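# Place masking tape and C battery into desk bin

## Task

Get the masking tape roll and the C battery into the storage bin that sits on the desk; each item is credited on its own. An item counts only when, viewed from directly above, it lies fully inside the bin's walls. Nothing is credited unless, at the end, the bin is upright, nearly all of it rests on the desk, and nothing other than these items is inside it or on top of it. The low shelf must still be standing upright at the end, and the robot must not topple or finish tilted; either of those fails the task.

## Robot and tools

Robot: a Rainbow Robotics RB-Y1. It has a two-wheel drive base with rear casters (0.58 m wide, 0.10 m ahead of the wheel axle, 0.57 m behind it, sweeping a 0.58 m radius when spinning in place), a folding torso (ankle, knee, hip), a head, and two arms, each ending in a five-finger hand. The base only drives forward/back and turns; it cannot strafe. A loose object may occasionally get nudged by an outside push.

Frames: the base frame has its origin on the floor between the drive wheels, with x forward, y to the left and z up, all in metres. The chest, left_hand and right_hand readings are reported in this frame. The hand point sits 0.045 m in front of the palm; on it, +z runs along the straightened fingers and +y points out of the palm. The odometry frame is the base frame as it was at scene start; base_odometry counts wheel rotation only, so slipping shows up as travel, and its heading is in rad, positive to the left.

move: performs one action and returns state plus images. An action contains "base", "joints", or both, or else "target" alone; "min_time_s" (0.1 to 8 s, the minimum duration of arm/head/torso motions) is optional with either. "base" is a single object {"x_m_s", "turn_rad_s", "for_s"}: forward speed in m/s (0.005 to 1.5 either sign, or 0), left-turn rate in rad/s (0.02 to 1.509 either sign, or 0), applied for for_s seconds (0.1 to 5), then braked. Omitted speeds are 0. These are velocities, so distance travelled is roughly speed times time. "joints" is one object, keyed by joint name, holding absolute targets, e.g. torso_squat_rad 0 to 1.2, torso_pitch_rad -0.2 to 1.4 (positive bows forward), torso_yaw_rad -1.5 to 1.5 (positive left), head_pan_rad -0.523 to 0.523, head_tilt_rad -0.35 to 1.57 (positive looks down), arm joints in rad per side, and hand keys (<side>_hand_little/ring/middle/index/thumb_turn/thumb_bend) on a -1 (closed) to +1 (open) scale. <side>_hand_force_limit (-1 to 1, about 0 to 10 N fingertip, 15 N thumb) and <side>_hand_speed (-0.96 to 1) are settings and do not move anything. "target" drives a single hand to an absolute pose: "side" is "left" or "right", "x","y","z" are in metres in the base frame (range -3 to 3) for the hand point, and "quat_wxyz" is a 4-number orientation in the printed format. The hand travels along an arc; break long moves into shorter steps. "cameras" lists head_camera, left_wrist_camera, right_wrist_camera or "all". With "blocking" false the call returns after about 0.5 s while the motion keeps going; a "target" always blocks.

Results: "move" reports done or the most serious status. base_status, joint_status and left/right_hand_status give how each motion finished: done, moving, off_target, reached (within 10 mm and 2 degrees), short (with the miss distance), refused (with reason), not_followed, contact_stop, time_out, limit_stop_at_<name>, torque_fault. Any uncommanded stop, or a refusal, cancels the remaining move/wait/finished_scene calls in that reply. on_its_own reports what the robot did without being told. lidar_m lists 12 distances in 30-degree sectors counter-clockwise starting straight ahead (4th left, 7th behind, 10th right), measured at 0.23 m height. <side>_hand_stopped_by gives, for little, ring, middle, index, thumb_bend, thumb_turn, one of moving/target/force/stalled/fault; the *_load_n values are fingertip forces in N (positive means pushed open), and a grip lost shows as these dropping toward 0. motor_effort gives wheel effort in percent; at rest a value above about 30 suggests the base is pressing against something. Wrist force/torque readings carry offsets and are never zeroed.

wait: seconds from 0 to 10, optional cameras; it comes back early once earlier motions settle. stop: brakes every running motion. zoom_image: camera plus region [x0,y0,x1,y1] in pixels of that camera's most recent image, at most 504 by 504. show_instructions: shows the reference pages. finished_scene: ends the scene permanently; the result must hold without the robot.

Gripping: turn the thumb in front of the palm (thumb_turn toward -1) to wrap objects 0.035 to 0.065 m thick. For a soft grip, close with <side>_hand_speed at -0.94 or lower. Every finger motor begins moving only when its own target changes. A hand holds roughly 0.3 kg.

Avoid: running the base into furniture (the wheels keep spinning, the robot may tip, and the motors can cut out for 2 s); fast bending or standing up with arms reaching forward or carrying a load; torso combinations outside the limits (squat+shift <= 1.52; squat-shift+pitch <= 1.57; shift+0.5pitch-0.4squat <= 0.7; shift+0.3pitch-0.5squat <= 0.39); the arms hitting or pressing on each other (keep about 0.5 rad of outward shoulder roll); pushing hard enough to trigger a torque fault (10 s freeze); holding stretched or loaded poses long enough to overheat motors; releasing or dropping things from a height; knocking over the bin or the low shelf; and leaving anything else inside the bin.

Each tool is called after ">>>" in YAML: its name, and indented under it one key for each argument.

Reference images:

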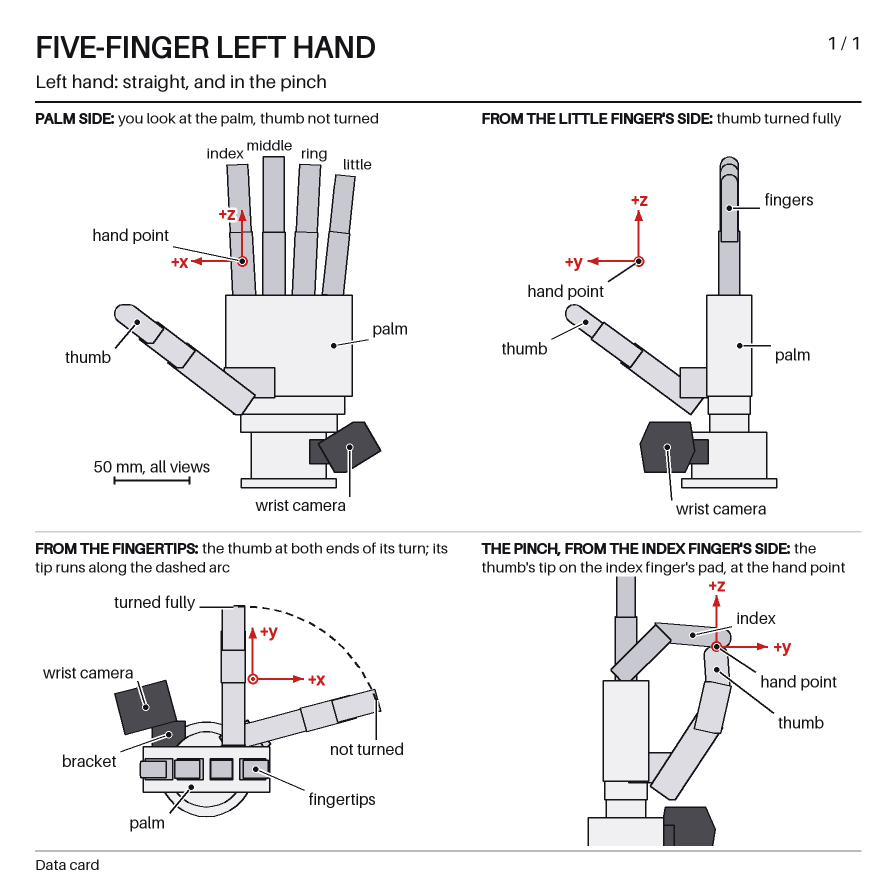

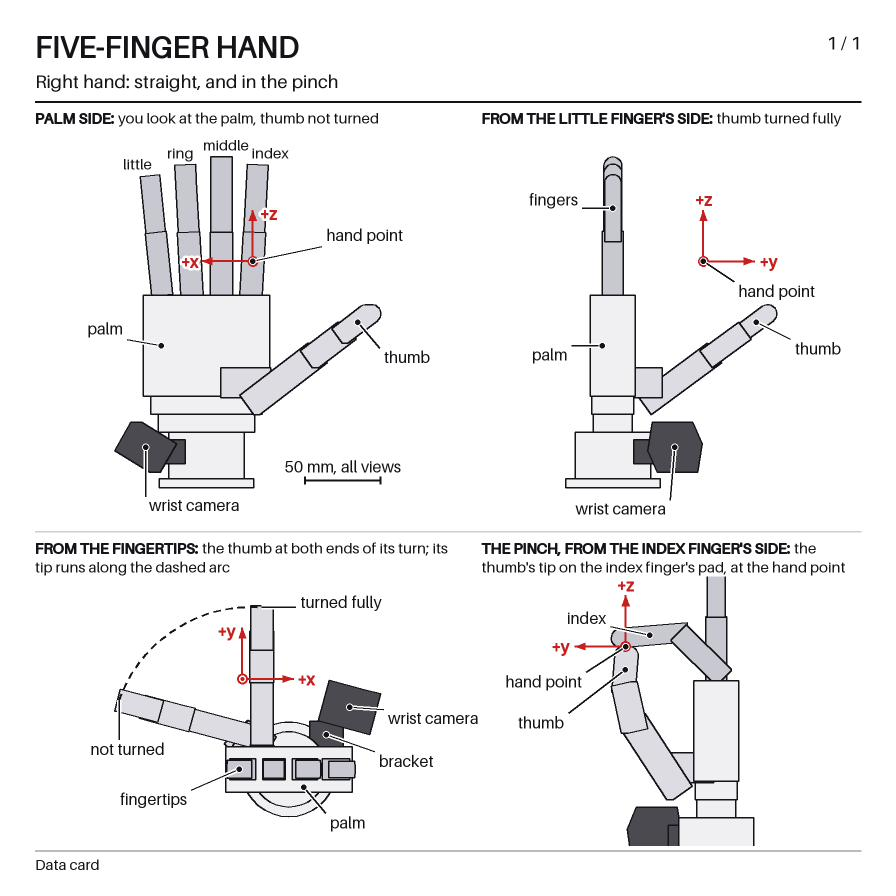

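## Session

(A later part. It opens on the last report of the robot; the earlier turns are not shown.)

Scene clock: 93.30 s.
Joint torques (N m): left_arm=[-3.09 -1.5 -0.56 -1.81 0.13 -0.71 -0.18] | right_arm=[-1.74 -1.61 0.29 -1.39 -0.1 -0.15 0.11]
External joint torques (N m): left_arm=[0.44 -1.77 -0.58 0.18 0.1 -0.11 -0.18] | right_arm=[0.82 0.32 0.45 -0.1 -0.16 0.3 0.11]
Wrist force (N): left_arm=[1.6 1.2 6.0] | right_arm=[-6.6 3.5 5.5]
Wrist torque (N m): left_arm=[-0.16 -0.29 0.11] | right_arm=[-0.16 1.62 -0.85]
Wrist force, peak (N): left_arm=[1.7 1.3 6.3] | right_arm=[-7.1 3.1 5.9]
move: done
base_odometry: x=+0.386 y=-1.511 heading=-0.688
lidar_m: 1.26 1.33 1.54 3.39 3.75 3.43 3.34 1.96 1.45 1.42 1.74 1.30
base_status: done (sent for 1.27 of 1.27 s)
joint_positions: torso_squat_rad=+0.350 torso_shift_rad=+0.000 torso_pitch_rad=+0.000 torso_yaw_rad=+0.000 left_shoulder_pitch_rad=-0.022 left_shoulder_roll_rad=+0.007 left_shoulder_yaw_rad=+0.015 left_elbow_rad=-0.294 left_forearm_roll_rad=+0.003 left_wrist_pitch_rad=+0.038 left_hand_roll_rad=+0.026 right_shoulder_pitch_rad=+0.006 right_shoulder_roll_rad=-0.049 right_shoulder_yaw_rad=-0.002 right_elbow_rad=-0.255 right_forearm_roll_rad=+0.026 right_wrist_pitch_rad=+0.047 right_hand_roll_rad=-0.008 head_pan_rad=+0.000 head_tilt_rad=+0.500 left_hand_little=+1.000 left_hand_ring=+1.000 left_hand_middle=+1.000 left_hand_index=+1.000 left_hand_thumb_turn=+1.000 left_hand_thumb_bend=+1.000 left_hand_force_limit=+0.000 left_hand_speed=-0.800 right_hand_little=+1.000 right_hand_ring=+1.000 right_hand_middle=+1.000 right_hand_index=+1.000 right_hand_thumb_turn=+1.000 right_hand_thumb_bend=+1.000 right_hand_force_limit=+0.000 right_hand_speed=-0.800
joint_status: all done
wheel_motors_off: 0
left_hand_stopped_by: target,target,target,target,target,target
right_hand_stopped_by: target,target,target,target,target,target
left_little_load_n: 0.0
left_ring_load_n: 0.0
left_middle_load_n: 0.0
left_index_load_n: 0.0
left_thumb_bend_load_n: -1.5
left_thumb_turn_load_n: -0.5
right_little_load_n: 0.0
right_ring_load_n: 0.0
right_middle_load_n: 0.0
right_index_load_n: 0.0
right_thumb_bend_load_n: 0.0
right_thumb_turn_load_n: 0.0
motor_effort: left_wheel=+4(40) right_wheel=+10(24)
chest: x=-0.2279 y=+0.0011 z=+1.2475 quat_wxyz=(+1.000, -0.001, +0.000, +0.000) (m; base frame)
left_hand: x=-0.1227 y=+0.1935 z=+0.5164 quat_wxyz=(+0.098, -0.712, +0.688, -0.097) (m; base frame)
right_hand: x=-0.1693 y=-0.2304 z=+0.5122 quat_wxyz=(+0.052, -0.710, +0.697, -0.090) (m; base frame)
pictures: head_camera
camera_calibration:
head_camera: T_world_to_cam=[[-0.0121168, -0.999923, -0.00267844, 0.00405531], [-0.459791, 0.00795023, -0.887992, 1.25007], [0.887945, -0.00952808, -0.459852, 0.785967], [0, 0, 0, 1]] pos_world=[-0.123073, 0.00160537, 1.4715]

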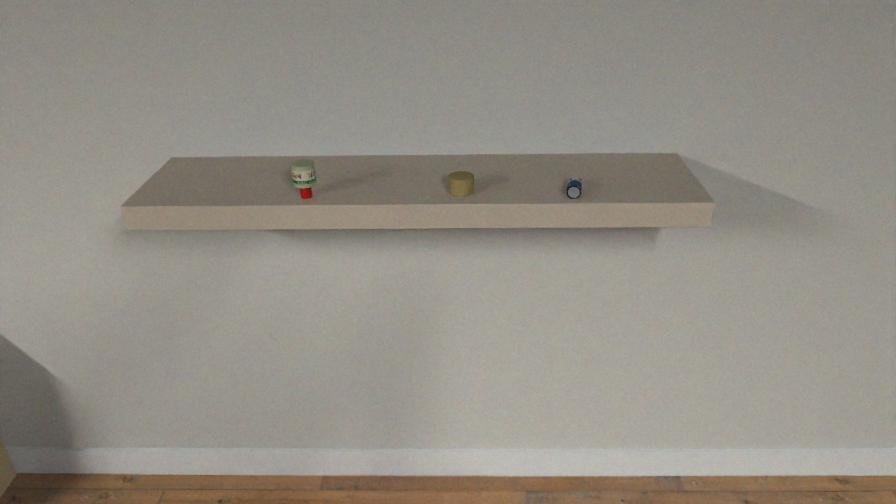

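>>> zoom_image:
  camera: "head_camera"
  region: [540, 160, 620, 220]

>>> zoom_image:
  camera: "head_camera"
  region: [420, 150, 500, 210]

>>> zoom_image:
  camera: "head_camera"
  region: [270, 150, 350, 210]

Scaled by 6.300.

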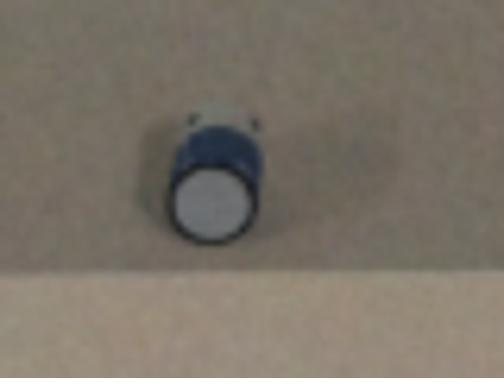

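Scaled by 6.300.

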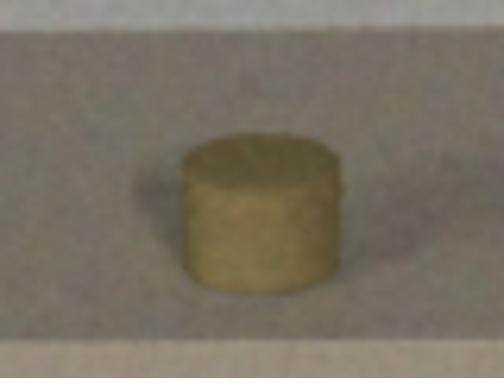

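Scaled by 6.300.

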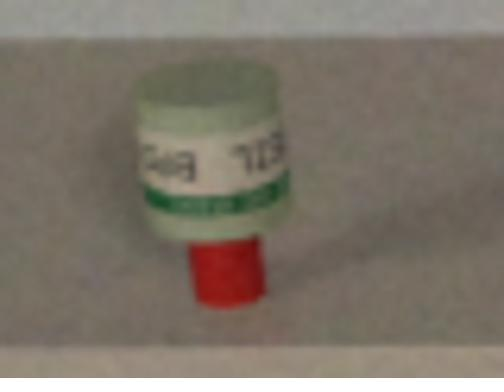

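>>> move:
  base: {"turn_rad_s": -0.5, "for_s": 1.39}

>>> move:
  base: {"x_m_s": 0.3, "for_s": 3.12}
  joints: {"head_tilt_rad": 0.3}
  cameras: ["head_camera"]

Scene clock: 192.73 s.
Joint torques (N m): left_arm=[-3.26 -1.82 -0.15 -1.77 0.18 -0.76 -0.18] | right_arm=[-1.96 -1.61 0.62 -1.29 -0.02 -0.13 0.14]
External joint torques (N m): left_arm=[0.28 -2.08 -0.17 0.21 0.16 -0.15 -0.19] | right_arm=[0.6 0.34 0.78 0 -0.07 0.32 0.14]
Wrist force (N): left_arm=[1.4 0.9 5.9] | right_arm=[-7.1 3.5 6.0]
Wrist torque (N m): left_arm=[-0.19 -0.27 0.11] | right_arm=[-0.17 1.66 -0.89]
Wrist force, peak (N): left_arm=[1.8 0.8 6.4] | right_arm=[-7.1 3.4 6.1]
move: done
base_odometry: x=+0.386 y=-1.511 heading=-1.388
lidar_m: 1.39 1.26 1.28 1.56 2.61 3.39 3.66 2.94 3.36 1.55 1.41 2.01
base_status: done (sent for 1.4 of 1.4 s)
joint_positions: torso_squat_rad=+0.350 torso_shift_rad=+0.000 torso_pitch_rad=+0.000 torso_yaw_rad=+0.000 left_shoulder_pitch_rad=-0.022 left_shoulder_roll_rad=+0.007 left_shoulder_yaw_rad=+0.015 left_elbow_rad=-0.294 left_forearm_roll_rad=+0.003 left_wrist_pitch_rad=+0.038 left_hand_roll_rad=+0.026 right_shoulder_pitch_rad=+0.006 right_shoulder_roll_rad=-0.049 right_shoulder_yaw_rad=-0.002 right_elbow_rad=-0.255 right_forearm_roll_rad=+0.026 right_wrist_pitch_rad=+0.047 right_hand_roll_rad=-0.008 head_pan_rad=+0.000 head_tilt_rad=+0.500 left_hand_little=+1.000 left_hand_ring=+1.000 left_hand_middle=+1.000 left_hand_index=+1.000 left_hand_thumb_turn=+1.000 left_hand_thumb_bend=+1.000 left_hand_force_limit=+0.000 left_hand_speed=-0.800 right_hand_little=+1.000 right_hand_ring=+1.000 right_hand_middle=+1.000 right_hand_index=+1.000 right_hand_thumb_turn=+1.000 right_hand_thumb_bend=+1.000 right_hand_force_limit=+0.000 right_hand_speed=-0.800
joint_status: not commanded
wheel_motors_off: 0
left_hand_stopped_by: target,target,target,target,target,target
right_hand_stopped_by: target,target,target,target,target,target
left_little_load_n: 0.0
left_ring_load_n: 0.0
left_middle_load_n: 0.0
left_index_load_n: 0.0
left_thumb_bend_load_n: -2.0
left_thumb_turn_load_n: -0.5
right_little_load_n: 0.0
right_ring_load_n: 0.0
right_middle_load_n: 0.0
right_index_load_n: 0.0
right_thumb_bend_load_n: 0.0
right_thumb_turn_load_n: 0.0
motor_effort: left_wheel=+13(37) right_wheel=+4(25)
chest: x=-0.2279 y=+0.0011 z=+1.2475 quat_wxyz=(+1.000, -0.001, +0.000, +0.000) (m; base frame)
left_hand: x=-0.1227 y=+0.1935 z=+0.5164 quat_wxyz=(+0.098, -0.712, +0.688, -0.097) (m; base frame)
right_hand: x=-0.1693 y=-0.2304 z=+0.5122 quat_wxyz=(+0.052, -0.710, +0.697, -0.090) (m; base frame)
pictures: none

Scene clock: 197.33 s.
Joint torques (N m): left_arm=[-3.01 -1.61 -0.48 -1.79 0.02 -0.74 0.05] | right_arm=[-1.45 -2.31 0.39 -1.14 0.05 -0.17 0]
External joint torques (N m): left_arm=[0.52 -1.88 -0.5 0.19 0 -0.14 0.05] | right_arm=[1.11 -0.37 0.55 0.15 -0.01 0.28 0]
Wrist force (N): left_arm=[1.8 0.8 5.8] | right_arm=[-6.5 2.4 5.7]
Wrist torque (N m): left_arm=[-0.21 -0.34 0.15] | right_arm=[-0.32 1.57 -0.86]
Wrist force, peak (N): left_arm=[1.8 1.0 6.3] | right_arm=[-7.3 3.6 6.2]
move: done
base_odometry: x=+0.557 y=-2.435 heading=-1.388
lidar_m: 0.58 0.52 0.53 0.67 1.41 4.11 4.46 3.73 1.41 1.16 1.43 0.89
base_status: done (sent for 3.13 of 3.13 s)
joint_positions: torso_squat_rad=+0.350 torso_shift_rad=+0.000 torso_pitch_rad=+0.000 torso_yaw_rad=+0.000 left_shoulder_pitch_rad=-0.022 left_shoulder_roll_rad=+0.007 left_shoulder_yaw_rad=+0.015 left_elbow_rad=-0.294 left_forearm_roll_rad=+0.003 left_wrist_pitch_rad=+0.038 left_hand_roll_rad=+0.026 right_shoulder_pitch_rad=+0.006 right_shoulder_roll_rad=-0.049 right_shoulder_yaw_rad=-0.002 right_elbow_rad=-0.255 right_forearm_roll_rad=+0.026 right_wrist_pitch_rad=+0.047 right_hand_roll_rad=-0.008 head_pan_rad=+0.000 head_tilt_rad=+0.300 left_hand_little=+1.000 left_hand_ring=+1.000 left_hand_middle=+1.000 left_hand_index=+1.000 left_hand_thumb_turn=+1.000 left_hand_thumb_bend=+1.000 left_hand_force_limit=+0.000 left_hand_speed=-0.800 right_hand_little=+1.000 right_hand_ring=+1.000 right_hand_middle=+1.000 right_hand_index=+1.000 right_hand_thumb_turn=+1.000 right_hand_thumb_bend=+1.000 right_hand_force_limit=+0.000 right_hand_speed=-0.800
joint_status: all done
wheel_motors_off: 0
left_hand_stopped_by: target,target,target,target,target,target
right_hand_stopped_by: target,target,target,target,target,target
left_little_load_n: -0.5
left_ring_load_n: 0.0
left_middle_load_n: 0.0
left_index_load_n: -0.5
left_thumb_bend_load_n: -2.0
left_thumb_turn_load_n: -0.5
right_little_load_n: 0.0
right_ring_load_n: 0.0
right_middle_load_n: 0.0
right_index_load_n: 0.0
right_thumb_bend_load_n: 0.0
right_thumb_turn_load_n: 0.0
motor_effort: left_wheel=-9(41) right_wheel=+7(28)
chest: x=-0.2280 y=+0.0011 z=+1.2475 quat_wxyz=(+1.000, -0.001, +0.000, +0.000) (m; base frame)
left_hand: x=-0.1227 y=+0.1935 z=+0.5164 quat_wxyz=(+0.098, -0.712, +0.688, -0.097) (m; base frame)
right_hand: x=-0.1693 y=-0.2304 z=+0.5122 quat_wxyz=(+0.052, -0.710, +0.697, -0.090) (m; base frame)
pictures: head_camera
camera_calibration:
head_camera: T_world_to_cam=[[-0.0110279, -0.999927, -0.00502441, 0.00775249], [-0.274193, 0.00785604, -0.961643, 1.39489], [0.961611, -0.00922726, -0.274259, 0.532482], [0, 0, 0, 1]] pos_world=[-0.129486, 0.00170696, 1.48746]

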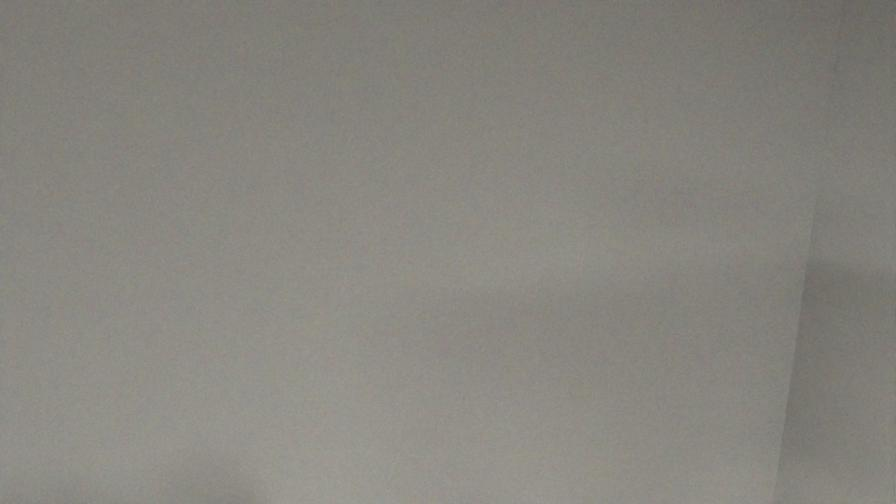

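>>> move:
  base: {"turn_rad_s": 0.8, "for_s": 2.83}
  joints: {"head_tilt_rad": 0.6, "head_pan_rad": -0.4}
  cameras: ["head_camera"]

Scene clock: 206.27 s.
Joint torques (N m): left_arm=[-3.32 -1.38 -0.88 -1.75 0.12 -0.85 -0.16] | right_arm=[-2.12 -1.94 0.21 -1.13 0.03 -0.17 0.08]
External joint torques (N m): left_arm=[0.22 -1.65 -0.9 0.23 0.1 -0.24 -0.16] | right_arm=[0.43 0 0.37 0.16 -0.02 0.28 0.07]
Wrist force (N): left_arm=[1.5 1.1 6.0] | right_arm=[-6.4 3.0 5.9]
Wrist torque (N m): left_arm=[-0.20 -0.29 0.12] | right_arm=[-0.20 1.59 -0.86]
Wrist force, peak (N): left_arm=[1.7 1.1 6.4] | right_arm=[-6.8 4.0 6.0]
move: done
base_odometry: x=+0.557 y=-2.435 heading=+0.878
lidar_m: 1.83 4.12 3.80 3.73 1.15 1.14 1.44 0.75 0.57 0.54 0.57 0.79
base_status: done (sent for 2.83 of 2.83 s)
joint_positions: torso_squat_rad=+0.350 torso_shift_rad=+0.000 torso_pitch_rad=+0.000 torso_yaw_rad=+0.000 left_shoulder_pitch_rad=-0.022 left_shoulder_roll_rad=+0.007 left_shoulder_yaw_rad=+0.015 left_elbow_rad=-0.294 left_forearm_roll_rad=+0.003 left_wrist_pitch_rad=+0.038 left_hand_roll_rad=+0.026 right_shoulder_pitch_rad=+0.006 right_shoulder_roll_rad=-0.049 right_shoulder_yaw_rad=-0.002 right_elbow_rad=-0.255 right_forearm_roll_rad=+0.026 right_wrist_pitch_rad=+0.047 right_hand_roll_rad=-0.008 head_pan_rad=-0.400 head_tilt_rad=+0.600 left_hand_little=+1.000 left_hand_ring=+1.000 left_hand_middle=+1.000 left_hand_index=+1.000 left_hand_thumb_turn=+1.000 left_hand_thumb_bend=+1.000 left_hand_force_limit=+0.000 left_hand_speed=-0.800 right_hand_little=+1.000 right_hand_ring=+1.000 right_hand_middle=+1.000 right_hand_index=+1.000 right_hand_thumb_turn=+1.000 right_hand_thumb_bend=+1.000 right_hand_force_limit=+0.000 right_hand_speed=-0.800
joint_status: all done
wheel_motors_off: 0
left_hand_stopped_by: target,target,target,target,target,target
right_hand_stopped_by: target,target,target,target,target,target
left_little_load_n: 0.0
left_ring_load_n: 0.0
left_middle_load_n: -0.5
left_index_load_n: 0.0
left_thumb_bend_load_n: -2.0
left_thumb_turn_load_n: -0.5
right_little_load_n: 0.0
right_ring_load_n: 0.0
right_middle_load_n: -0.5
right_index_load_n: 0.0
right_thumb_bend_load_n: 0.0
right_thumb_turn_load_n: 0.0
motor_effort: left_wheel=+3(39) right_wheel=+10(25)
chest: x=-0.2280 y=+0.0011 z=+1.2475 quat_wxyz=(+1.000, -0.001, +0.000, +0.000) (m; base frame)
left_hand: x=-0.1227 y=+0.1935 z=+0.5164 quat_wxyz=(+0.098, -0.712, +0.688, -0.097) (m; base frame)
right_hand: x=-0.1693 y=-0.2304 z=+0.5122 quat_wxyz=(+0.052, -0.710, +0.697, -0.090) (m; base frame)
pictures: head_camera
camera_calibration:
head_camera: T_world_to_cam=[[-0.400806, -0.916162, -0.00152036, -0.0777046], [-0.499447, 0.219891, -0.837974, 1.16919], [0.768054, -0.335106, -0.545708, 0.886055], [0, 0, 0, 1]] pos_world=[-0.127733, -0.0313625, 1.46316]

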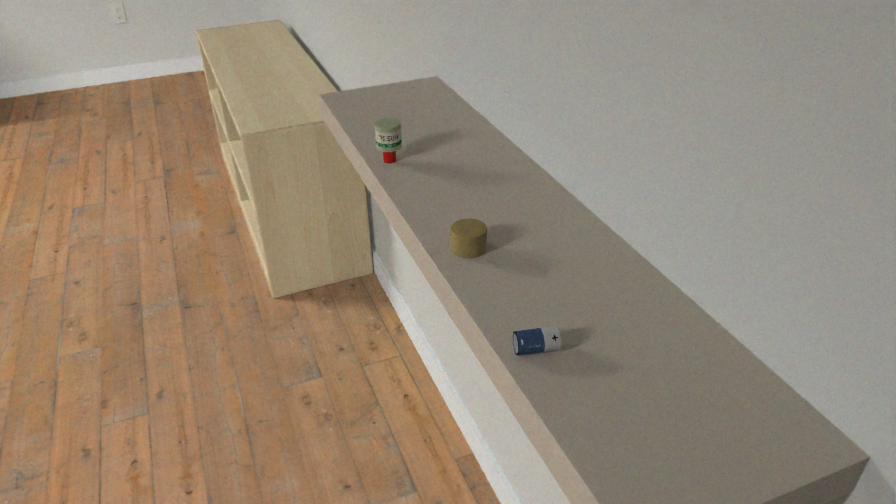

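>>> zoom_image:
  camera: "head_camera"
  region: [480, 290, 620, 390]

>>> zoom_image:
  camera: "head_camera"
  region: [340, 100, 520, 270]

Scaled by 3.600.

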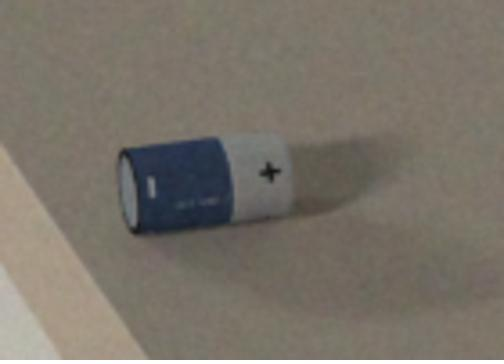

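Scaled by 2.800.

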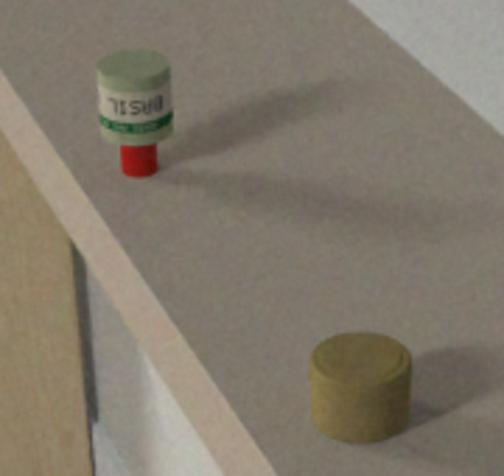

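>>> move:
  joints: {"right_hand_thumb_turn": -1, "right_hand_thumb_bend": 0.1, "right_hand_speed": -0.4, "left_hand_speed": -0.4}

>>> move:
  target: {"side": "right", "x": 0.15, "y": -0.12, "z": 1.15, "quat_wxyz": [0.3706, -0.4829, 0.6294, -0.4829]}
  min_time_s: 3
  cameras: ["head_camera", "right_wrist_camera"]

Scene clock: 289.40 s.
Joint torques (N m): left_arm=[-3.23 -1.76 -0.69 -1.88 0.07 -0.73 -0.09] | right_arm=[-2.36 -1.38 0.39 -1.53 0.05 -0.21 0.13]
External joint torques (N m): left_arm=[0.3 -2.03 -0.7 0.1 0.05 -0.12 -0.09] | right_arm=[0.2 0.57 0.55 -0.24 -0.01 0.24 0.13]
Wrist force (N): left_arm=[1.7 0.8 5.8] | right_arm=[-5.8 4.3 5.2]
Wrist torque (N m): left_arm=[-0.21 -0.32 0.14] | right_arm=[0.01 1.49 -0.76]
Wrist force, peak (N): left_arm=[1.8 1.1 6.3] | right_arm=[-6.9 4.1 5.7]
move: done
base_odometry: x=+0.557 y=-2.435 heading=+0.878
lidar_m: 1.84 4.11 3.80 3.71 1.14 1.14 1.44 0.74 0.57 0.54 0.57 0.78
base_status: not commanded
joint_positions: torso_squat_rad=+0.350 torso_shift_rad=+0.000 torso_pitch_rad=+0.000 torso_yaw_rad=+0.000 left_shoulder_pitch_rad=-0.022 left_shoulder_roll_rad=+0.007 left_shoulder_yaw_rad=+0.015 left_elbow_rad=-0.294 left_forearm_roll_rad=+0.003 left_wrist_pitch_rad=+0.038 left_hand_roll_rad=+0.026 right_shoulder_pitch_rad=+0.006 right_shoulder_roll_rad=-0.049 right_shoulder_yaw_rad=-0.002 right_elbow_rad=-0.255 right_forearm_roll_rad=+0.026 right_wrist_pitch_rad=+0.047 right_hand_roll_rad=-0.008 head_pan_rad=-0.400 head_tilt_rad=+0.600 left_hand_little=+1.000 left_hand_ring=+1.000 left_hand_middle=+1.000 left_hand_index=+1.000 left_hand_thumb_turn=+1.000 left_hand_thumb_bend=+1.000 left_hand_force_limit=+0.000 left_hand_speed=-0.400 right_hand_little=+1.000 right_hand_ring=+1.000 right_hand_middle=+1.000 right_hand_index=+1.000 right_hand_thumb_turn=-1.000 right_hand_thumb_bend=+0.100 right_hand_force_limit=+0.000 right_hand_speed=-0.400
joint_status: all done
wheel_motors_off: 0
left_hand_stopped_by: target,target,target,target,target,target
right_hand_stopped_by: target,target,target,target,target,target
left_little_load_n: 0.0
left_ring_load_n: 0.0
left_middle_load_n: 0.0
left_index_load_n: 0.0
left_thumb_bend_load_n: -1.5
left_thumb_turn_load_n: -0.5
right_little_load_n: 0.0
right_ring_load_n: 0.0
right_middle_load_n: 0.0
right_index_load_n: 0.0
right_thumb_bend_load_n: 0.0
right_thumb_turn_load_n: 0.0
motor_effort: left_wheel=+3(3) right_wheel=+10(11)
chest: x=-0.2280 y=+0.0011 z=+1.2475 quat_wxyz=(+1.000, -0.001, +0.000, +0.000) (m; base frame)
left_hand: x=-0.1227 y=+0.1935 z=+0.5164 quat_wxyz=(+0.098, -0.712, +0.688, -0.097) (m; base frame)
right_hand: x=-0.1693 y=-0.2304 z=+0.5122 quat_wxyz=(+0.052, -0.710, +0.697, -0.090) (m; base frame)
pictures: none

Scene clock: 289.70 s.
Joint torques (N m): left_arm=[-3.48 -1.72 -0.65 -1.74 0.1 -0.79 -0.12] | right_arm=[-2.11 -1.42 0.4 -1.27 0 -0.16 0.01]
External joint torques (N m): left_arm=[0.06 -1.99 -0.67 0.24 0.08 -0.18 -0.12] | right_arm=[0.44 0.53 0.55 0.02 -0.06 0.28 0.01]
Wrist force (N): left_arm=[1.8 0.7 5.7] | right_arm=[-6.7 3.2 5.5]
Wrist torque (N m): left_arm=[-0.21 -0.34 0.15] | right_arm=[-0.18 1.63 -0.85]
Wrist force, peak (N): left_arm=[1.5 1.1 6.1] | right_arm=[-6.8 3.5 5.9]
move: refused
base_odometry: x=+0.557 y=-2.435 heading=+0.878
lidar_m: 1.83 4.12 3.80 3.70 1.13 1.14 1.44 0.76 0.56 0.54 0.57 0.78
base_status: not commanded
joint_positions: torso_squat_rad=+0.350 torso_shift_rad=+0.000 torso_pitch_rad=+0.000 torso_yaw_rad=+0.000 left_shoulder_pitch_rad=-0.022 left_shoulder_roll_rad=+0.007 left_shoulder_yaw_rad=+0.015 left_elbow_rad=-0.294 left_forearm_roll_rad=+0.003 left_wrist_pitch_rad=+0.038 left_hand_roll_rad=+0.026 right_shoulder_pitch_rad=+0.006 right_shoulder_roll_rad=-0.049 right_shoulder_yaw_rad=-0.002 right_elbow_rad=-0.255 right_forearm_roll_rad=+0.026 right_wrist_pitch_rad=+0.047 right_hand_roll_rad=-0.008 head_pan_rad=-0.400 head_tilt_rad=+0.600 left_hand_little=+1.000 left_hand_ring=+1.000 left_hand_middle=+1.000 left_hand_index=+1.000 left_hand_thumb_turn=+1.000 left_hand_thumb_bend=+1.000 left_hand_force_limit=+0.000 left_hand_speed=-0.400 right_hand_little=+1.000 right_hand_ring=+1.000 right_hand_middle=+1.000 right_hand_index=+1.000 right_hand_thumb_turn=-1.000 right_hand_thumb_bend=+0.100 right_hand_force_limit=+0.000 right_hand_speed=-0.400
joint_status: not commanded
wheel_motors_off: 0
left_hand_stopped_by: target,target,target,target,target,target
right_hand_stopped_by: target,target,target,target,target,target
left_little_load_n: 0.0
left_ring_load_n: 0.0
left_middle_load_n: 0.0
left_index_load_n: 0.0
left_thumb_bend_load_n: -2.0
left_thumb_turn_load_n: -0.5
right_little_load_n: 0.0
right_ring_load_n: 0.0
right_middle_load_n: 0.0
right_index_load_n: 0.0
right_thumb_bend_load_n: 0.0
right_thumb_turn_load_n: 0.0
motor_effort: left_wheel=+3(3) right_wheel=+11(11)
chest: x=-0.2280 y=+0.0011 z=+1.2475 quat_wxyz=(+1.000, -0.001, +0.000, +0.000) (m; base frame)
left_hand: x=-0.1227 y=+0.1935 z=+0.5164 quat_wxyz=(+0.098, -0.712, +0.688, -0.097) (m; base frame)
right_hand: x=-0.1693 y=-0.2304 z=+0.5122 quat_wxyz=(+0.052, -0.710, +0.697, -0.090) (m; base frame)
right_hand_status: refused: the posture found for that pose touches the torso. Nothing moved. The solve starts from where the arm stands: from another posture it may find a clear one.
pictures: head_camera, right_wrist_camera
camera_calibration:
head_camera: T_world_to_cam=[[-0.400806, -0.916162, -0.00152036, -0.0777046], [-0.499447, 0.219891, -0.837974, 1.16919], [0.768054, -0.335106, -0.545708, 0.886055], [0, 0, 0, 1]] pos_world=[-0.127733, -0.0313625, 1.46316]
right_wrist_camera: T_world_to_cam=[[-0.943911, -0.299334, -0.139399, -0.159318], [-0.329427, 0.824773, 0.459594, -0.107143], [-0.0225995, 0.479737, -0.877121, 0.671335], [0, 0, 0, 1]] pos_world=[-0.170506, -0.281385, 0.615875]

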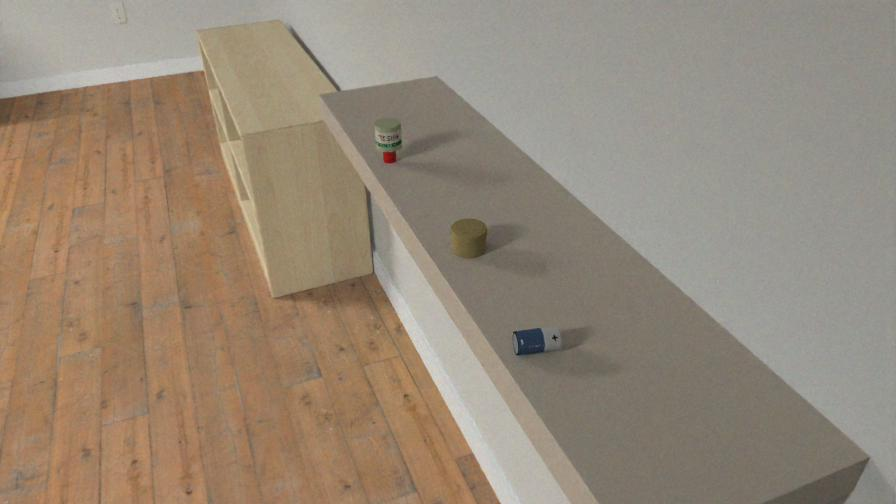

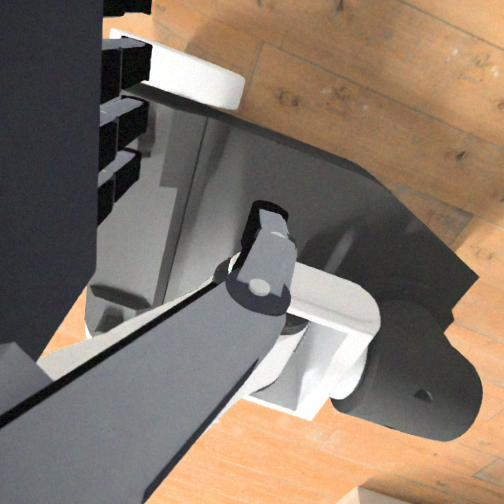

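>>> move:
  base: {"x_m_s": -0.2, "for_s": 1.25}

>>> move:
  joints: {"right_shoulder_pitch_rad": -0.3, "right_shoulder_roll_rad": -0.25, "right_elbow_rad": -1.75, "right_shoulder_yaw_rad": 0.1, "right_wrist_pitch_rad": 0.5}
  min_time_s: 3
  cameras: ["head_camera", "right_wrist_camera"]

Scene clock: 307.50 s.
Joint torques (N m): left_arm=[-3.62 -1.5 -0.45 -1.82 0.08 -0.75 -0.17] | right_arm=[-3.18 -1.99 0.61 -1.53 0.04 -0.23 0.13]
External joint torques (N m): left_arm=[-0.08 -1.77 -0.47 0.17 0.06 -0.14 -0.17] | right_arm=[-0.62 -0.04 0.76 -0.24 -0.01 0.22 0.13]
Wrist force (N): left_arm=[1.7 0.5 5.5] | right_arm=[-5.8 3.2 5.8]
Wrist torque (N m): left_arm=[-0.24 -0.30 0.13] | right_arm=[-0.22 1.41 -0.81]
Wrist force, peak (N): left_arm=[1.7 1.2 6.3] | right_arm=[-6.8 3.2 6.3]
move: done
base_odometry: x=+0.395 y=-2.630 heading=+0.879
lidar_m: 2.08 4.83 3.79 2.06 0.98 1.14 1.19 0.74 0.55 0.53 0.55 0.78
base_status: done (sent for 1.27 of 1.27 s)
joint_positions: torso_squat_rad=+0.350 torso_shift_rad=+0.000 torso_pitch_rad=+0.000 torso_yaw_rad=+0.000 left_shoulder_pitch_rad=-0.022 left_shoulder_roll_rad=+0.007 left_shoulder_yaw_rad=+0.015 left_elbow_rad=-0.294 left_forearm_roll_rad=+0.003 left_wrist_pitch_rad=+0.038 left_hand_roll_rad=+0.026 right_shoulder_pitch_rad=+0.006 right_shoulder_roll_rad=-0.049 right_shoulder_yaw_rad=-0.002 right_elbow_rad=-0.255 right_forearm_roll_rad=+0.026 right_wrist_pitch_rad=+0.047 right_hand_roll_rad=-0.008 head_pan_rad=-0.400 head_tilt_rad=+0.600 left_hand_little=+1.000 left_hand_ring=+1.000 left_hand_middle=+1.000 left_hand_index=+1.000 left_hand_thumb_turn=+1.000 left_hand_thumb_bend=+1.000 left_hand_force_limit=+0.000 left_hand_speed=-0.400 right_hand_little=+1.000 right_hand_ring=+1.000 right_hand_middle=+1.000 right_hand_index=+1.000 right_hand_thumb_turn=-1.000 right_hand_thumb_bend=+0.100 right_hand_force_limit=+0.000 right_hand_speed=-0.400
joint_status: not commanded
wheel_motors_off: 0
left_hand_stopped_by: target,target,target,target,target,target
right_hand_stopped_by: target,target,target,target,target,target
left_little_load_n: 0.0
left_ring_load_n: 0.0
left_middle_load_n: 0.0
left_index_load_n: 0.0
left_thumb_bend_load_n: -1.5
left_thumb_turn_load_n: 0.0
right_little_load_n: 0.0
right_ring_load_n: 0.0
right_middle_load_n: 0.0
right_index_load_n: 0.0
right_thumb_bend_load_n: 0.0
right_thumb_turn_load_n: 0.0
motor_effort: left_wheel=+13(34) right_wheel=-10(25)
chest: x=-0.2280 y=+0.0011 z=+1.2475 quat_wxyz=(+1.000, -0.001, +0.000, +0.000) (m; base frame)
left_hand: x=-0.1227 y=+0.1935 z=+0.5164 quat_wxyz=(+0.098, -0.712, +0.688, -0.097) (m; base frame)
right_hand: x=-0.1695 y=-0.2304 z=+0.5122 quat_wxyz=(+0.052, -0.710, +0.697, -0.090) (m; base frame)
pictures: none

Scene clock: 310.80 s.
Joint torques (N m): left_arm=[-3.32 -1.68 -0.4 -1.83 0.12 -0.86 -0.09] | right_arm=[-16.62 -5.05 -1.32 -10.59 0.45 -1.57 0.26]
External joint torques (N m): left_arm=[0.21 -1.95 -0.41 0.15 0.1 -0.25 -0.09] | right_arm=[-0.26 -0.83 2.03 -0.54 -0.03 0.46 0.24]
Wrist force (N): left_arm=[1.5 0.3 5.7] | right_arm=[-8.1 7.2 -0.5]
Wrist torque (N m): left_arm=[-0.23 -0.28 0.13] | right_arm=[0.44 1.84 -0.80]
Wrist force, peak (N): left_arm=[1.8 0.9 6.3] | right_arm=[-8.2 8.0 0.1]
move: done
base_odometry: x=+0.395 y=-2.630 heading=+0.879
lidar_m: 2.09 4.84 3.78 2.06 0.98 1.15 1.18 0.74 0.55 0.54 0.55 0.78
base_status: not commanded
joint_positions: torso_squat_rad=+0.350 torso_shift_rad=+0.000 torso_pitch_rad=+0.000 torso_yaw_rad=+0.000 left_shoulder_pitch_rad=-0.022 left_shoulder_roll_rad=+0.007 left_shoulder_yaw_rad=+0.015 left_elbow_rad=-0.294 left_forearm_roll_rad=+0.003 left_wrist_pitch_rad=+0.038 left_hand_roll_rad=+0.026 right_shoulder_pitch_rad=-0.300 right_shoulder_roll_rad=-0.250 right_shoulder_yaw_rad=+0.100 right_elbow_rad=-1.750 right_forearm_roll_rad=+0.026 right_wrist_pitch_rad=+0.500 right_hand_roll_rad=-0.008 head_pan_rad=-0.400 head_tilt_rad=+0.600 left_hand_little=+1.000 left_hand_ring=+1.000 left_hand_middle=+1.000 left_hand_index=+1.000 left_hand_thumb_turn=+1.000 left_hand_thumb_bend=+1.000 left_hand_force_limit=+0.000 left_hand_speed=-0.400 right_hand_little=+1.000 right_hand_ring=+1.000 right_hand_middle=+1.000 right_hand_index=+1.000 right_hand_thumb_turn=-1.000 right_hand_thumb_bend=+0.100 right_hand_force_limit=+0.000 right_hand_speed=-0.400
joint_status: all done
wheel_motors_off: 0
left_hand_stopped_by: target,target,target,target,target,target
right_hand_stopped_by: target,target,target,target,target,target
left_little_load_n: 0.0
left_ring_load_n: 0.0
left_middle_load_n: -0.5
left_index_load_n: 0.0
left_thumb_bend_load_n: -2.0
left_thumb_turn_load_n: 0.5
right_little_load_n: 0.0
right_ring_load_n: 0.0
right_middle_load_n: 0.0
right_index_load_n: 0.0
right_thumb_bend_load_n: 0.0
right_thumb_turn_load_n: 0.0
motor_effort: left_wheel=+13(14) right_wheel=-9(10)
chest: x=-0.2280 y=+0.0011 z=+1.2475 quat_wxyz=(+1.000, -0.001, +0.000, +0.000) (m; base frame)
left_hand: x=-0.1227 y=+0.1935 z=+0.5164 quat_wxyz=(+0.098, -0.712, +0.688, -0.097) (m; base frame)
right_hand: x=+0.3924 y=-0.1832 z=+1.0781 quat_wxyz=(+0.437, -0.604, +0.400, -0.533) (m; base frame)
pictures: head_camera, right_wrist_camera
camera_calibration:
head_camera: T_world_to_cam=[[-0.400796, -0.916166, -0.00157562, -0.0776224], [-0.499392, 0.21991, -0.838002, 1.16924], [0.768095, -0.335081, -0.545665, 0.885998], [0, 0, 0, 1]] pos_world=[-0.127732, -0.0313624, 1.46316]
right_wrist_camera: T_world_to_cam=[[-0.0236337, -0.55353, -0.832494, 0.803464], [-0.647949, 0.642627, -0.408892, 0.806824], [0.761317, 0.52975, -0.373847, 0.316752], [0, 0, 0, 1]] pos_world=[0.300621, -0.241545, 1.1172]

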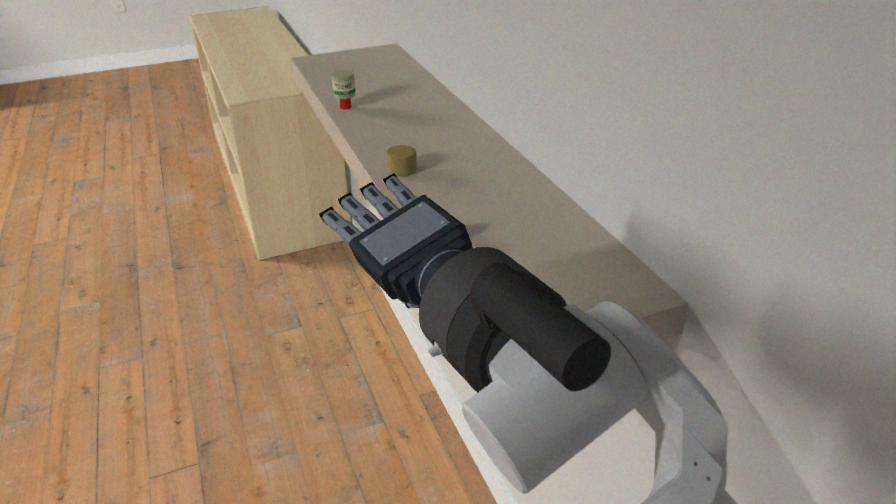

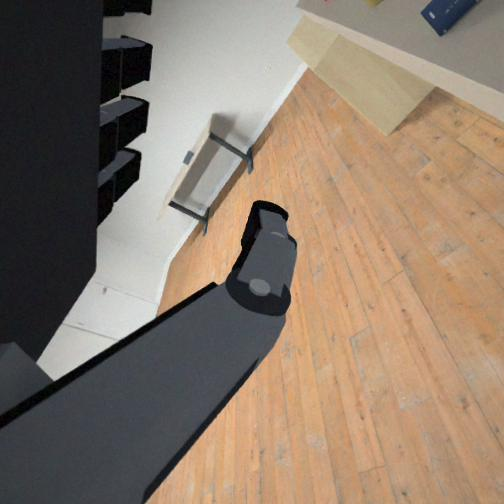

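>>> move:
  target: {"side": "right", "x": 0.30, "y": -0.33, "z": 1.10, "quat_wxyz": [0.3706, -0.4829, 0.6294, -0.4829]}
  min_time_s: 3
  cameras: ["head_camera", "right_wrist_camera"]

Scene clock: 320.53 s.
Joint torques (N m): left_arm=[-3.46 -1.53 -1.15 -1.7 0.19 -0.74 -0.12] | right_arm=[-11.8 -6.13 -3.13 -9.71 0.21 -1.57 -0.08]
External joint torques (N m): left_arm=[0.07 -1.8 -1.17 0.29 0.16 -0.13 -0.13] | right_arm=[0.84 0.59 -0.77 -0.94 -0.34 0.45 -0.09]
Wrist force (N): left_arm=[1.8 0.8 6.1] | right_arm=[-5.9 8.3 2.0]
Wrist torque (N m): left_arm=[-0.22 -0.34 0.15] | right_arm=[0.42 1.56 -0.69]
Wrist force, peak (N): left_arm=[1.6 0.5 6.4] | right_arm=[-8.4 8.2 0.6]
move: done
base_odometry: x=+0.395 y=-2.630 heading=+0.879
lidar_m: 2.09 4.84 3.79 2.07 0.98 1.15 1.18 0.74 0.55 0.54 0.55 0.79
base_status: not commanded
joint_positions: torso_squat_rad=+0.350 torso_shift_rad=+0.000 torso_pitch_rad=+0.000 torso_yaw_rad=+0.000 left_shoulder_pitch_rad=-0.022 left_shoulder_roll_rad=+0.007 left_shoulder_yaw_rad=+0.015 left_elbow_rad=-0.294 left_forearm_roll_rad=+0.003 left_wrist_pitch_rad=+0.038 left_hand_roll_rad=+0.026 right_shoulder_pitch_rad=-0.160 right_shoulder_roll_rad=-0.250 right_shoulder_yaw_rad=-0.204 right_elbow_rad=-2.172 right_forearm_roll_rad=+0.014 right_wrist_pitch_rad=+1.073 right_hand_roll_rad=-0.233 head_pan_rad=-0.400 head_tilt_rad=+0.600 left_hand_little=+1.000 left_hand_ring=+1.000 left_hand_middle=+1.000 left_hand_index=+1.000 left_hand_thumb_turn=+1.000 left_hand_thumb_bend=+1.000 left_hand_force_limit=+0.000 left_hand_speed=-0.400 right_hand_little=+1.000 right_hand_ring=+1.000 right_hand_middle=+1.000 right_hand_index=+1.000 right_hand_thumb_turn=-1.000 right_hand_thumb_bend=+0.100 right_hand_force_limit=+0.000 right_hand_speed=-0.400
joint_status: all done
wheel_motors_off: 0
left_hand_stopped_by: target,target,target,target,target,target
right_hand_stopped_by: target,target,target,target,target,target
left_little_load_n: 0.0
left_ring_load_n: 0.0
left_middle_load_n: 0.0
left_index_load_n: 0.0
left_thumb_bend_load_n: -1.5
left_thumb_turn_load_n: 0.0
right_little_load_n: 0.0
right_ring_load_n: 0.0
right_middle_load_n: 0.0
right_index_load_n: 0.0
right_thumb_bend_load_n: 0.0
right_thumb_turn_load_n: 0.0
motor_effort: left_wheel=+13(13) right_wheel=-10(10)
chest: x=-0.2280 y=+0.0011 z=+1.2475 quat_wxyz=(+1.000, -0.001, +0.000, +0.000) (m; base frame)
left_hand: x=-0.1227 y=+0.1935 z=+0.5164 quat_wxyz=(+0.098, -0.712, +0.688, -0.097) (m; base frame)
right_hand: x=+0.3001 y=-0.3296 z=+1.1001 quat_wxyz=(+0.371, -0.483, +0.629, -0.484) (m; base frame)
right_hand_status: reached (checked arc, planned for 3.0 s): 0 mm and 0.2 deg off.
pictures: head_camera, right_wrist_camera
camera_calibration:
head_camera: T_world_to_cam=[[-0.400796, -0.916166, -0.00157562, -0.0776224], [-0.499392, 0.21991, -0.838002, 1.16924], [0.768095, -0.335081, -0.545665, 0.885998], [0, 0, 0, 1]] pos_world=[-0.127732, -0.0313624, 1.46316]
right_wrist_camera: T_world_to_cam=[[-0.345306, -0.196434, -0.917702, 1.04645], [-0.365544, 0.928776, -0.0612604, 0.477223], [0.864374, 0.314307, -0.392517, 0.391387], [0, 0, 0, 1]] pos_world=[0.197488, -0.36069, 1.14319]

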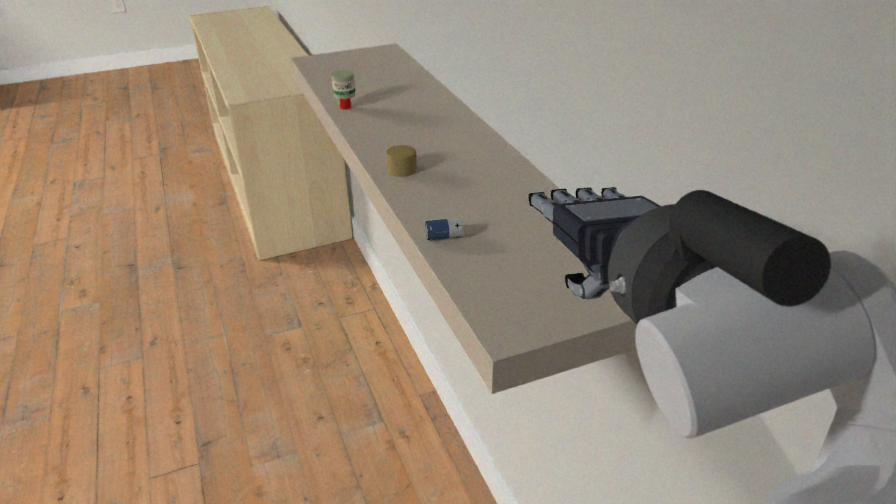

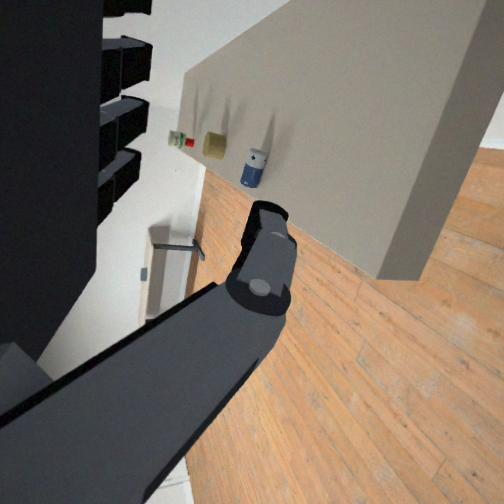

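>>> move:
  base: {"x_m_s": 0.2, "for_s": 1.1}
  joints: {"head_tilt_rad": 0.75, "head_pan_rad": -0.5}
  cameras: ["head_camera", "right_wrist_camera"]

Scene clock: 330.37 s.
Joint torques (N m): left_arm=[-3 -1.44 -0.56 -2.07 0.09 -0.78 -0.11] | right_arm=[-12.74 -6.52 -2.85 -9.03 0.28 -1.53 -0.23]
External joint torques (N m): left_arm=[0.53 -1.71 -0.57 -0.09 0.07 -0.17 -0.11] | right_arm=[-0.11 0.19 -0.48 -0.26 -0.27 0.48 -0.24]
Wrist force (N): left_arm=[1.9 1.0 6.4] | right_arm=[-6.7 8.3 1.2]
Wrist torque (N m): left_arm=[-0.22 -0.34 0.15] | right_arm=[0.44 1.65 -0.70]
Wrist force, peak (N): left_arm=[2.1 0.9 6.5] | right_arm=[-6.8 8.7 1.3]
move: done
base_odometry: x=+0.535 y=-2.461 heading=+0.880
lidar_m: 1.87 4.15 3.83 3.72 1.11 1.13 1.40 0.75 0.56 0.54 0.57 0.78
base_status: done (sent for 1.1 of 1.1 s)
joint_positions: torso_squat_rad=+0.350 torso_shift_rad=+0.000 torso_pitch_rad=+0.000 torso_yaw_rad=+0.000 left_shoulder_pitch_rad=-0.022 left_shoulder_roll_rad=+0.007 left_shoulder_yaw_rad=+0.015 left_elbow_rad=-0.294 left_forearm_roll_rad=+0.003 left_wrist_pitch_rad=+0.038 left_hand_roll_rad=+0.026 right_shoulder_pitch_rad=-0.160 right_shoulder_roll_rad=-0.250 right_shoulder_yaw_rad=-0.205 right_elbow_rad=-2.172 right_forearm_roll_rad=+0.014 right_wrist_pitch_rad=+1.073 right_hand_roll_rad=-0.233 head_pan_rad=-0.500 head_tilt_rad=+0.750 left_hand_little=+1.000 left_hand_ring=+1.000 left_hand_middle=+1.000 left_hand_index=+1.000 left_hand_thumb_turn=+1.000 left_hand_thumb_bend=+1.000 left_hand_force_limit=+0.000 left_hand_speed=-0.400 right_hand_little=+1.000 right_hand_ring=+1.000 right_hand_middle=+1.000 right_hand_index=+1.000 right_hand_thumb_turn=-1.000 right_hand_thumb_bend=+0.100 right_hand_force_limit=+0.000 right_hand_speed=-0.400
joint_status: all done
wheel_motors_off: 0
left_hand_stopped_by: target,target,target,target,target,target
right_hand_stopped_by: target,target,target,target,target,target
left_little_load_n: 0.0
left_ring_load_n: 0.0
left_middle_load_n: 0.0
left_index_load_n: 0.0
left_thumb_bend_load_n: -1.5
left_thumb_turn_load_n: -0.5
right_little_load_n: 0.0
right_ring_load_n: 0.0
right_middle_load_n: -0.5
right_index_load_n: 0.0
right_thumb_bend_load_n: 0.0
right_thumb_turn_load_n: 0.0
motor_effort: left_wheel=+11(33) right_wheel=-4(28)
chest: x=-0.2280 y=+0.0011 z=+1.2475 quat_wxyz=(+1.000, -0.001, +0.000, +0.000) (m; base frame)
left_hand: x=-0.1227 y=+0.1935 z=+0.5164 quat_wxyz=(+0.098, -0.712, +0.688, -0.097) (m; base frame)
right_hand: x=+0.3001 y=-0.3297 z=+1.1000 quat_wxyz=(+0.371, -0.483, +0.629, -0.484) (m; base frame)
pictures: head_camera, right_wrist_camera
camera_calibration:
head_camera: T_world_to_cam=[[-0.490514, -0.871433, 0.00036666, -0.0989632], [-0.57938, 0.325808, -0.747106, 1.02106], [0.650933, -0.366678, -0.664705, 1.03415], [0, 0, 0, 1]] pos_world=[-0.130121, -0.0397109, 1.45028]
right_wrist_camera: T_world_to_cam=[[-0.345435, -0.196383, -0.917665, 1.04645], [-0.365436, 0.928822, -0.0612103, 0.477161], [0.864367, 0.314204, -0.392613, 0.39146], [0, 0, 0, 1]] pos_world=[0.197488, -0.36069, 1.14319]

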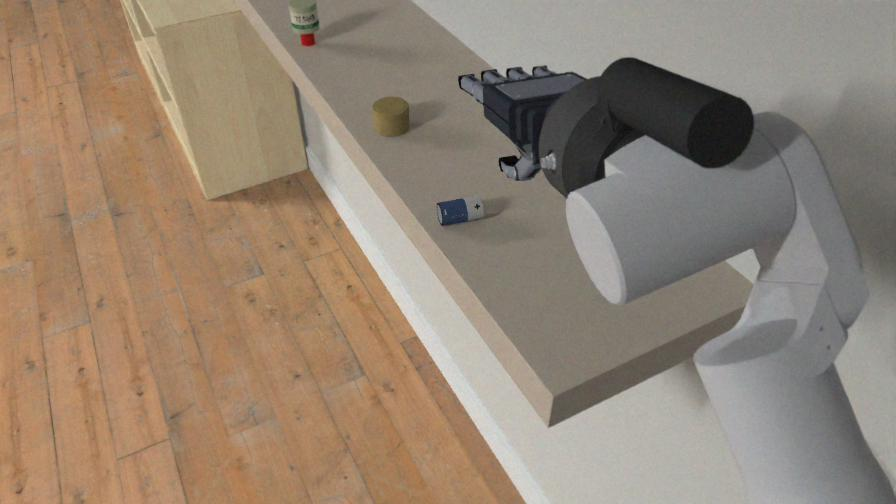

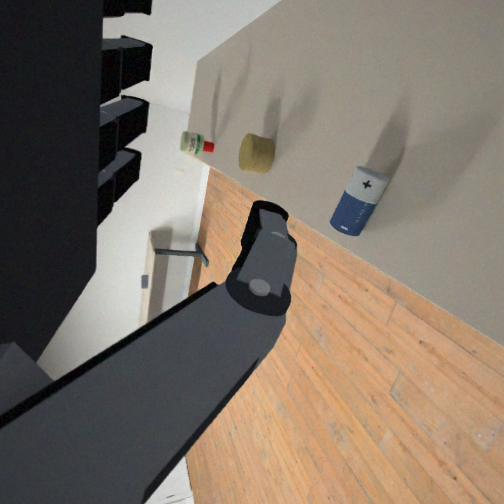

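>>> zoom_image:
  camera: "head_camera"
  region: [420, 180, 520, 240]

>>> zoom_image:
  camera: "right_wrist_camera"
  region: [310, 150, 410, 250]

Scaled by 5.040.

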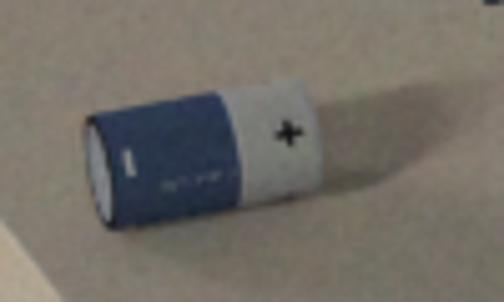

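Scaled by 5.040.

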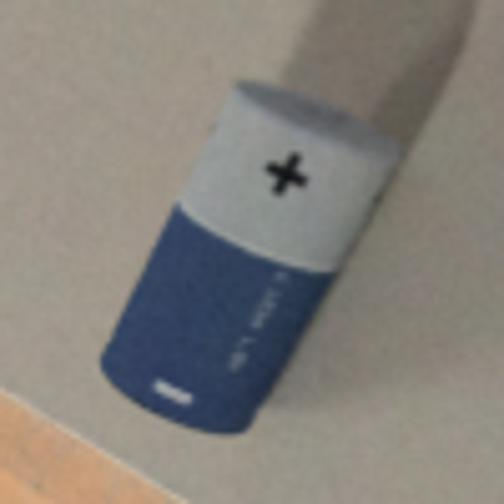

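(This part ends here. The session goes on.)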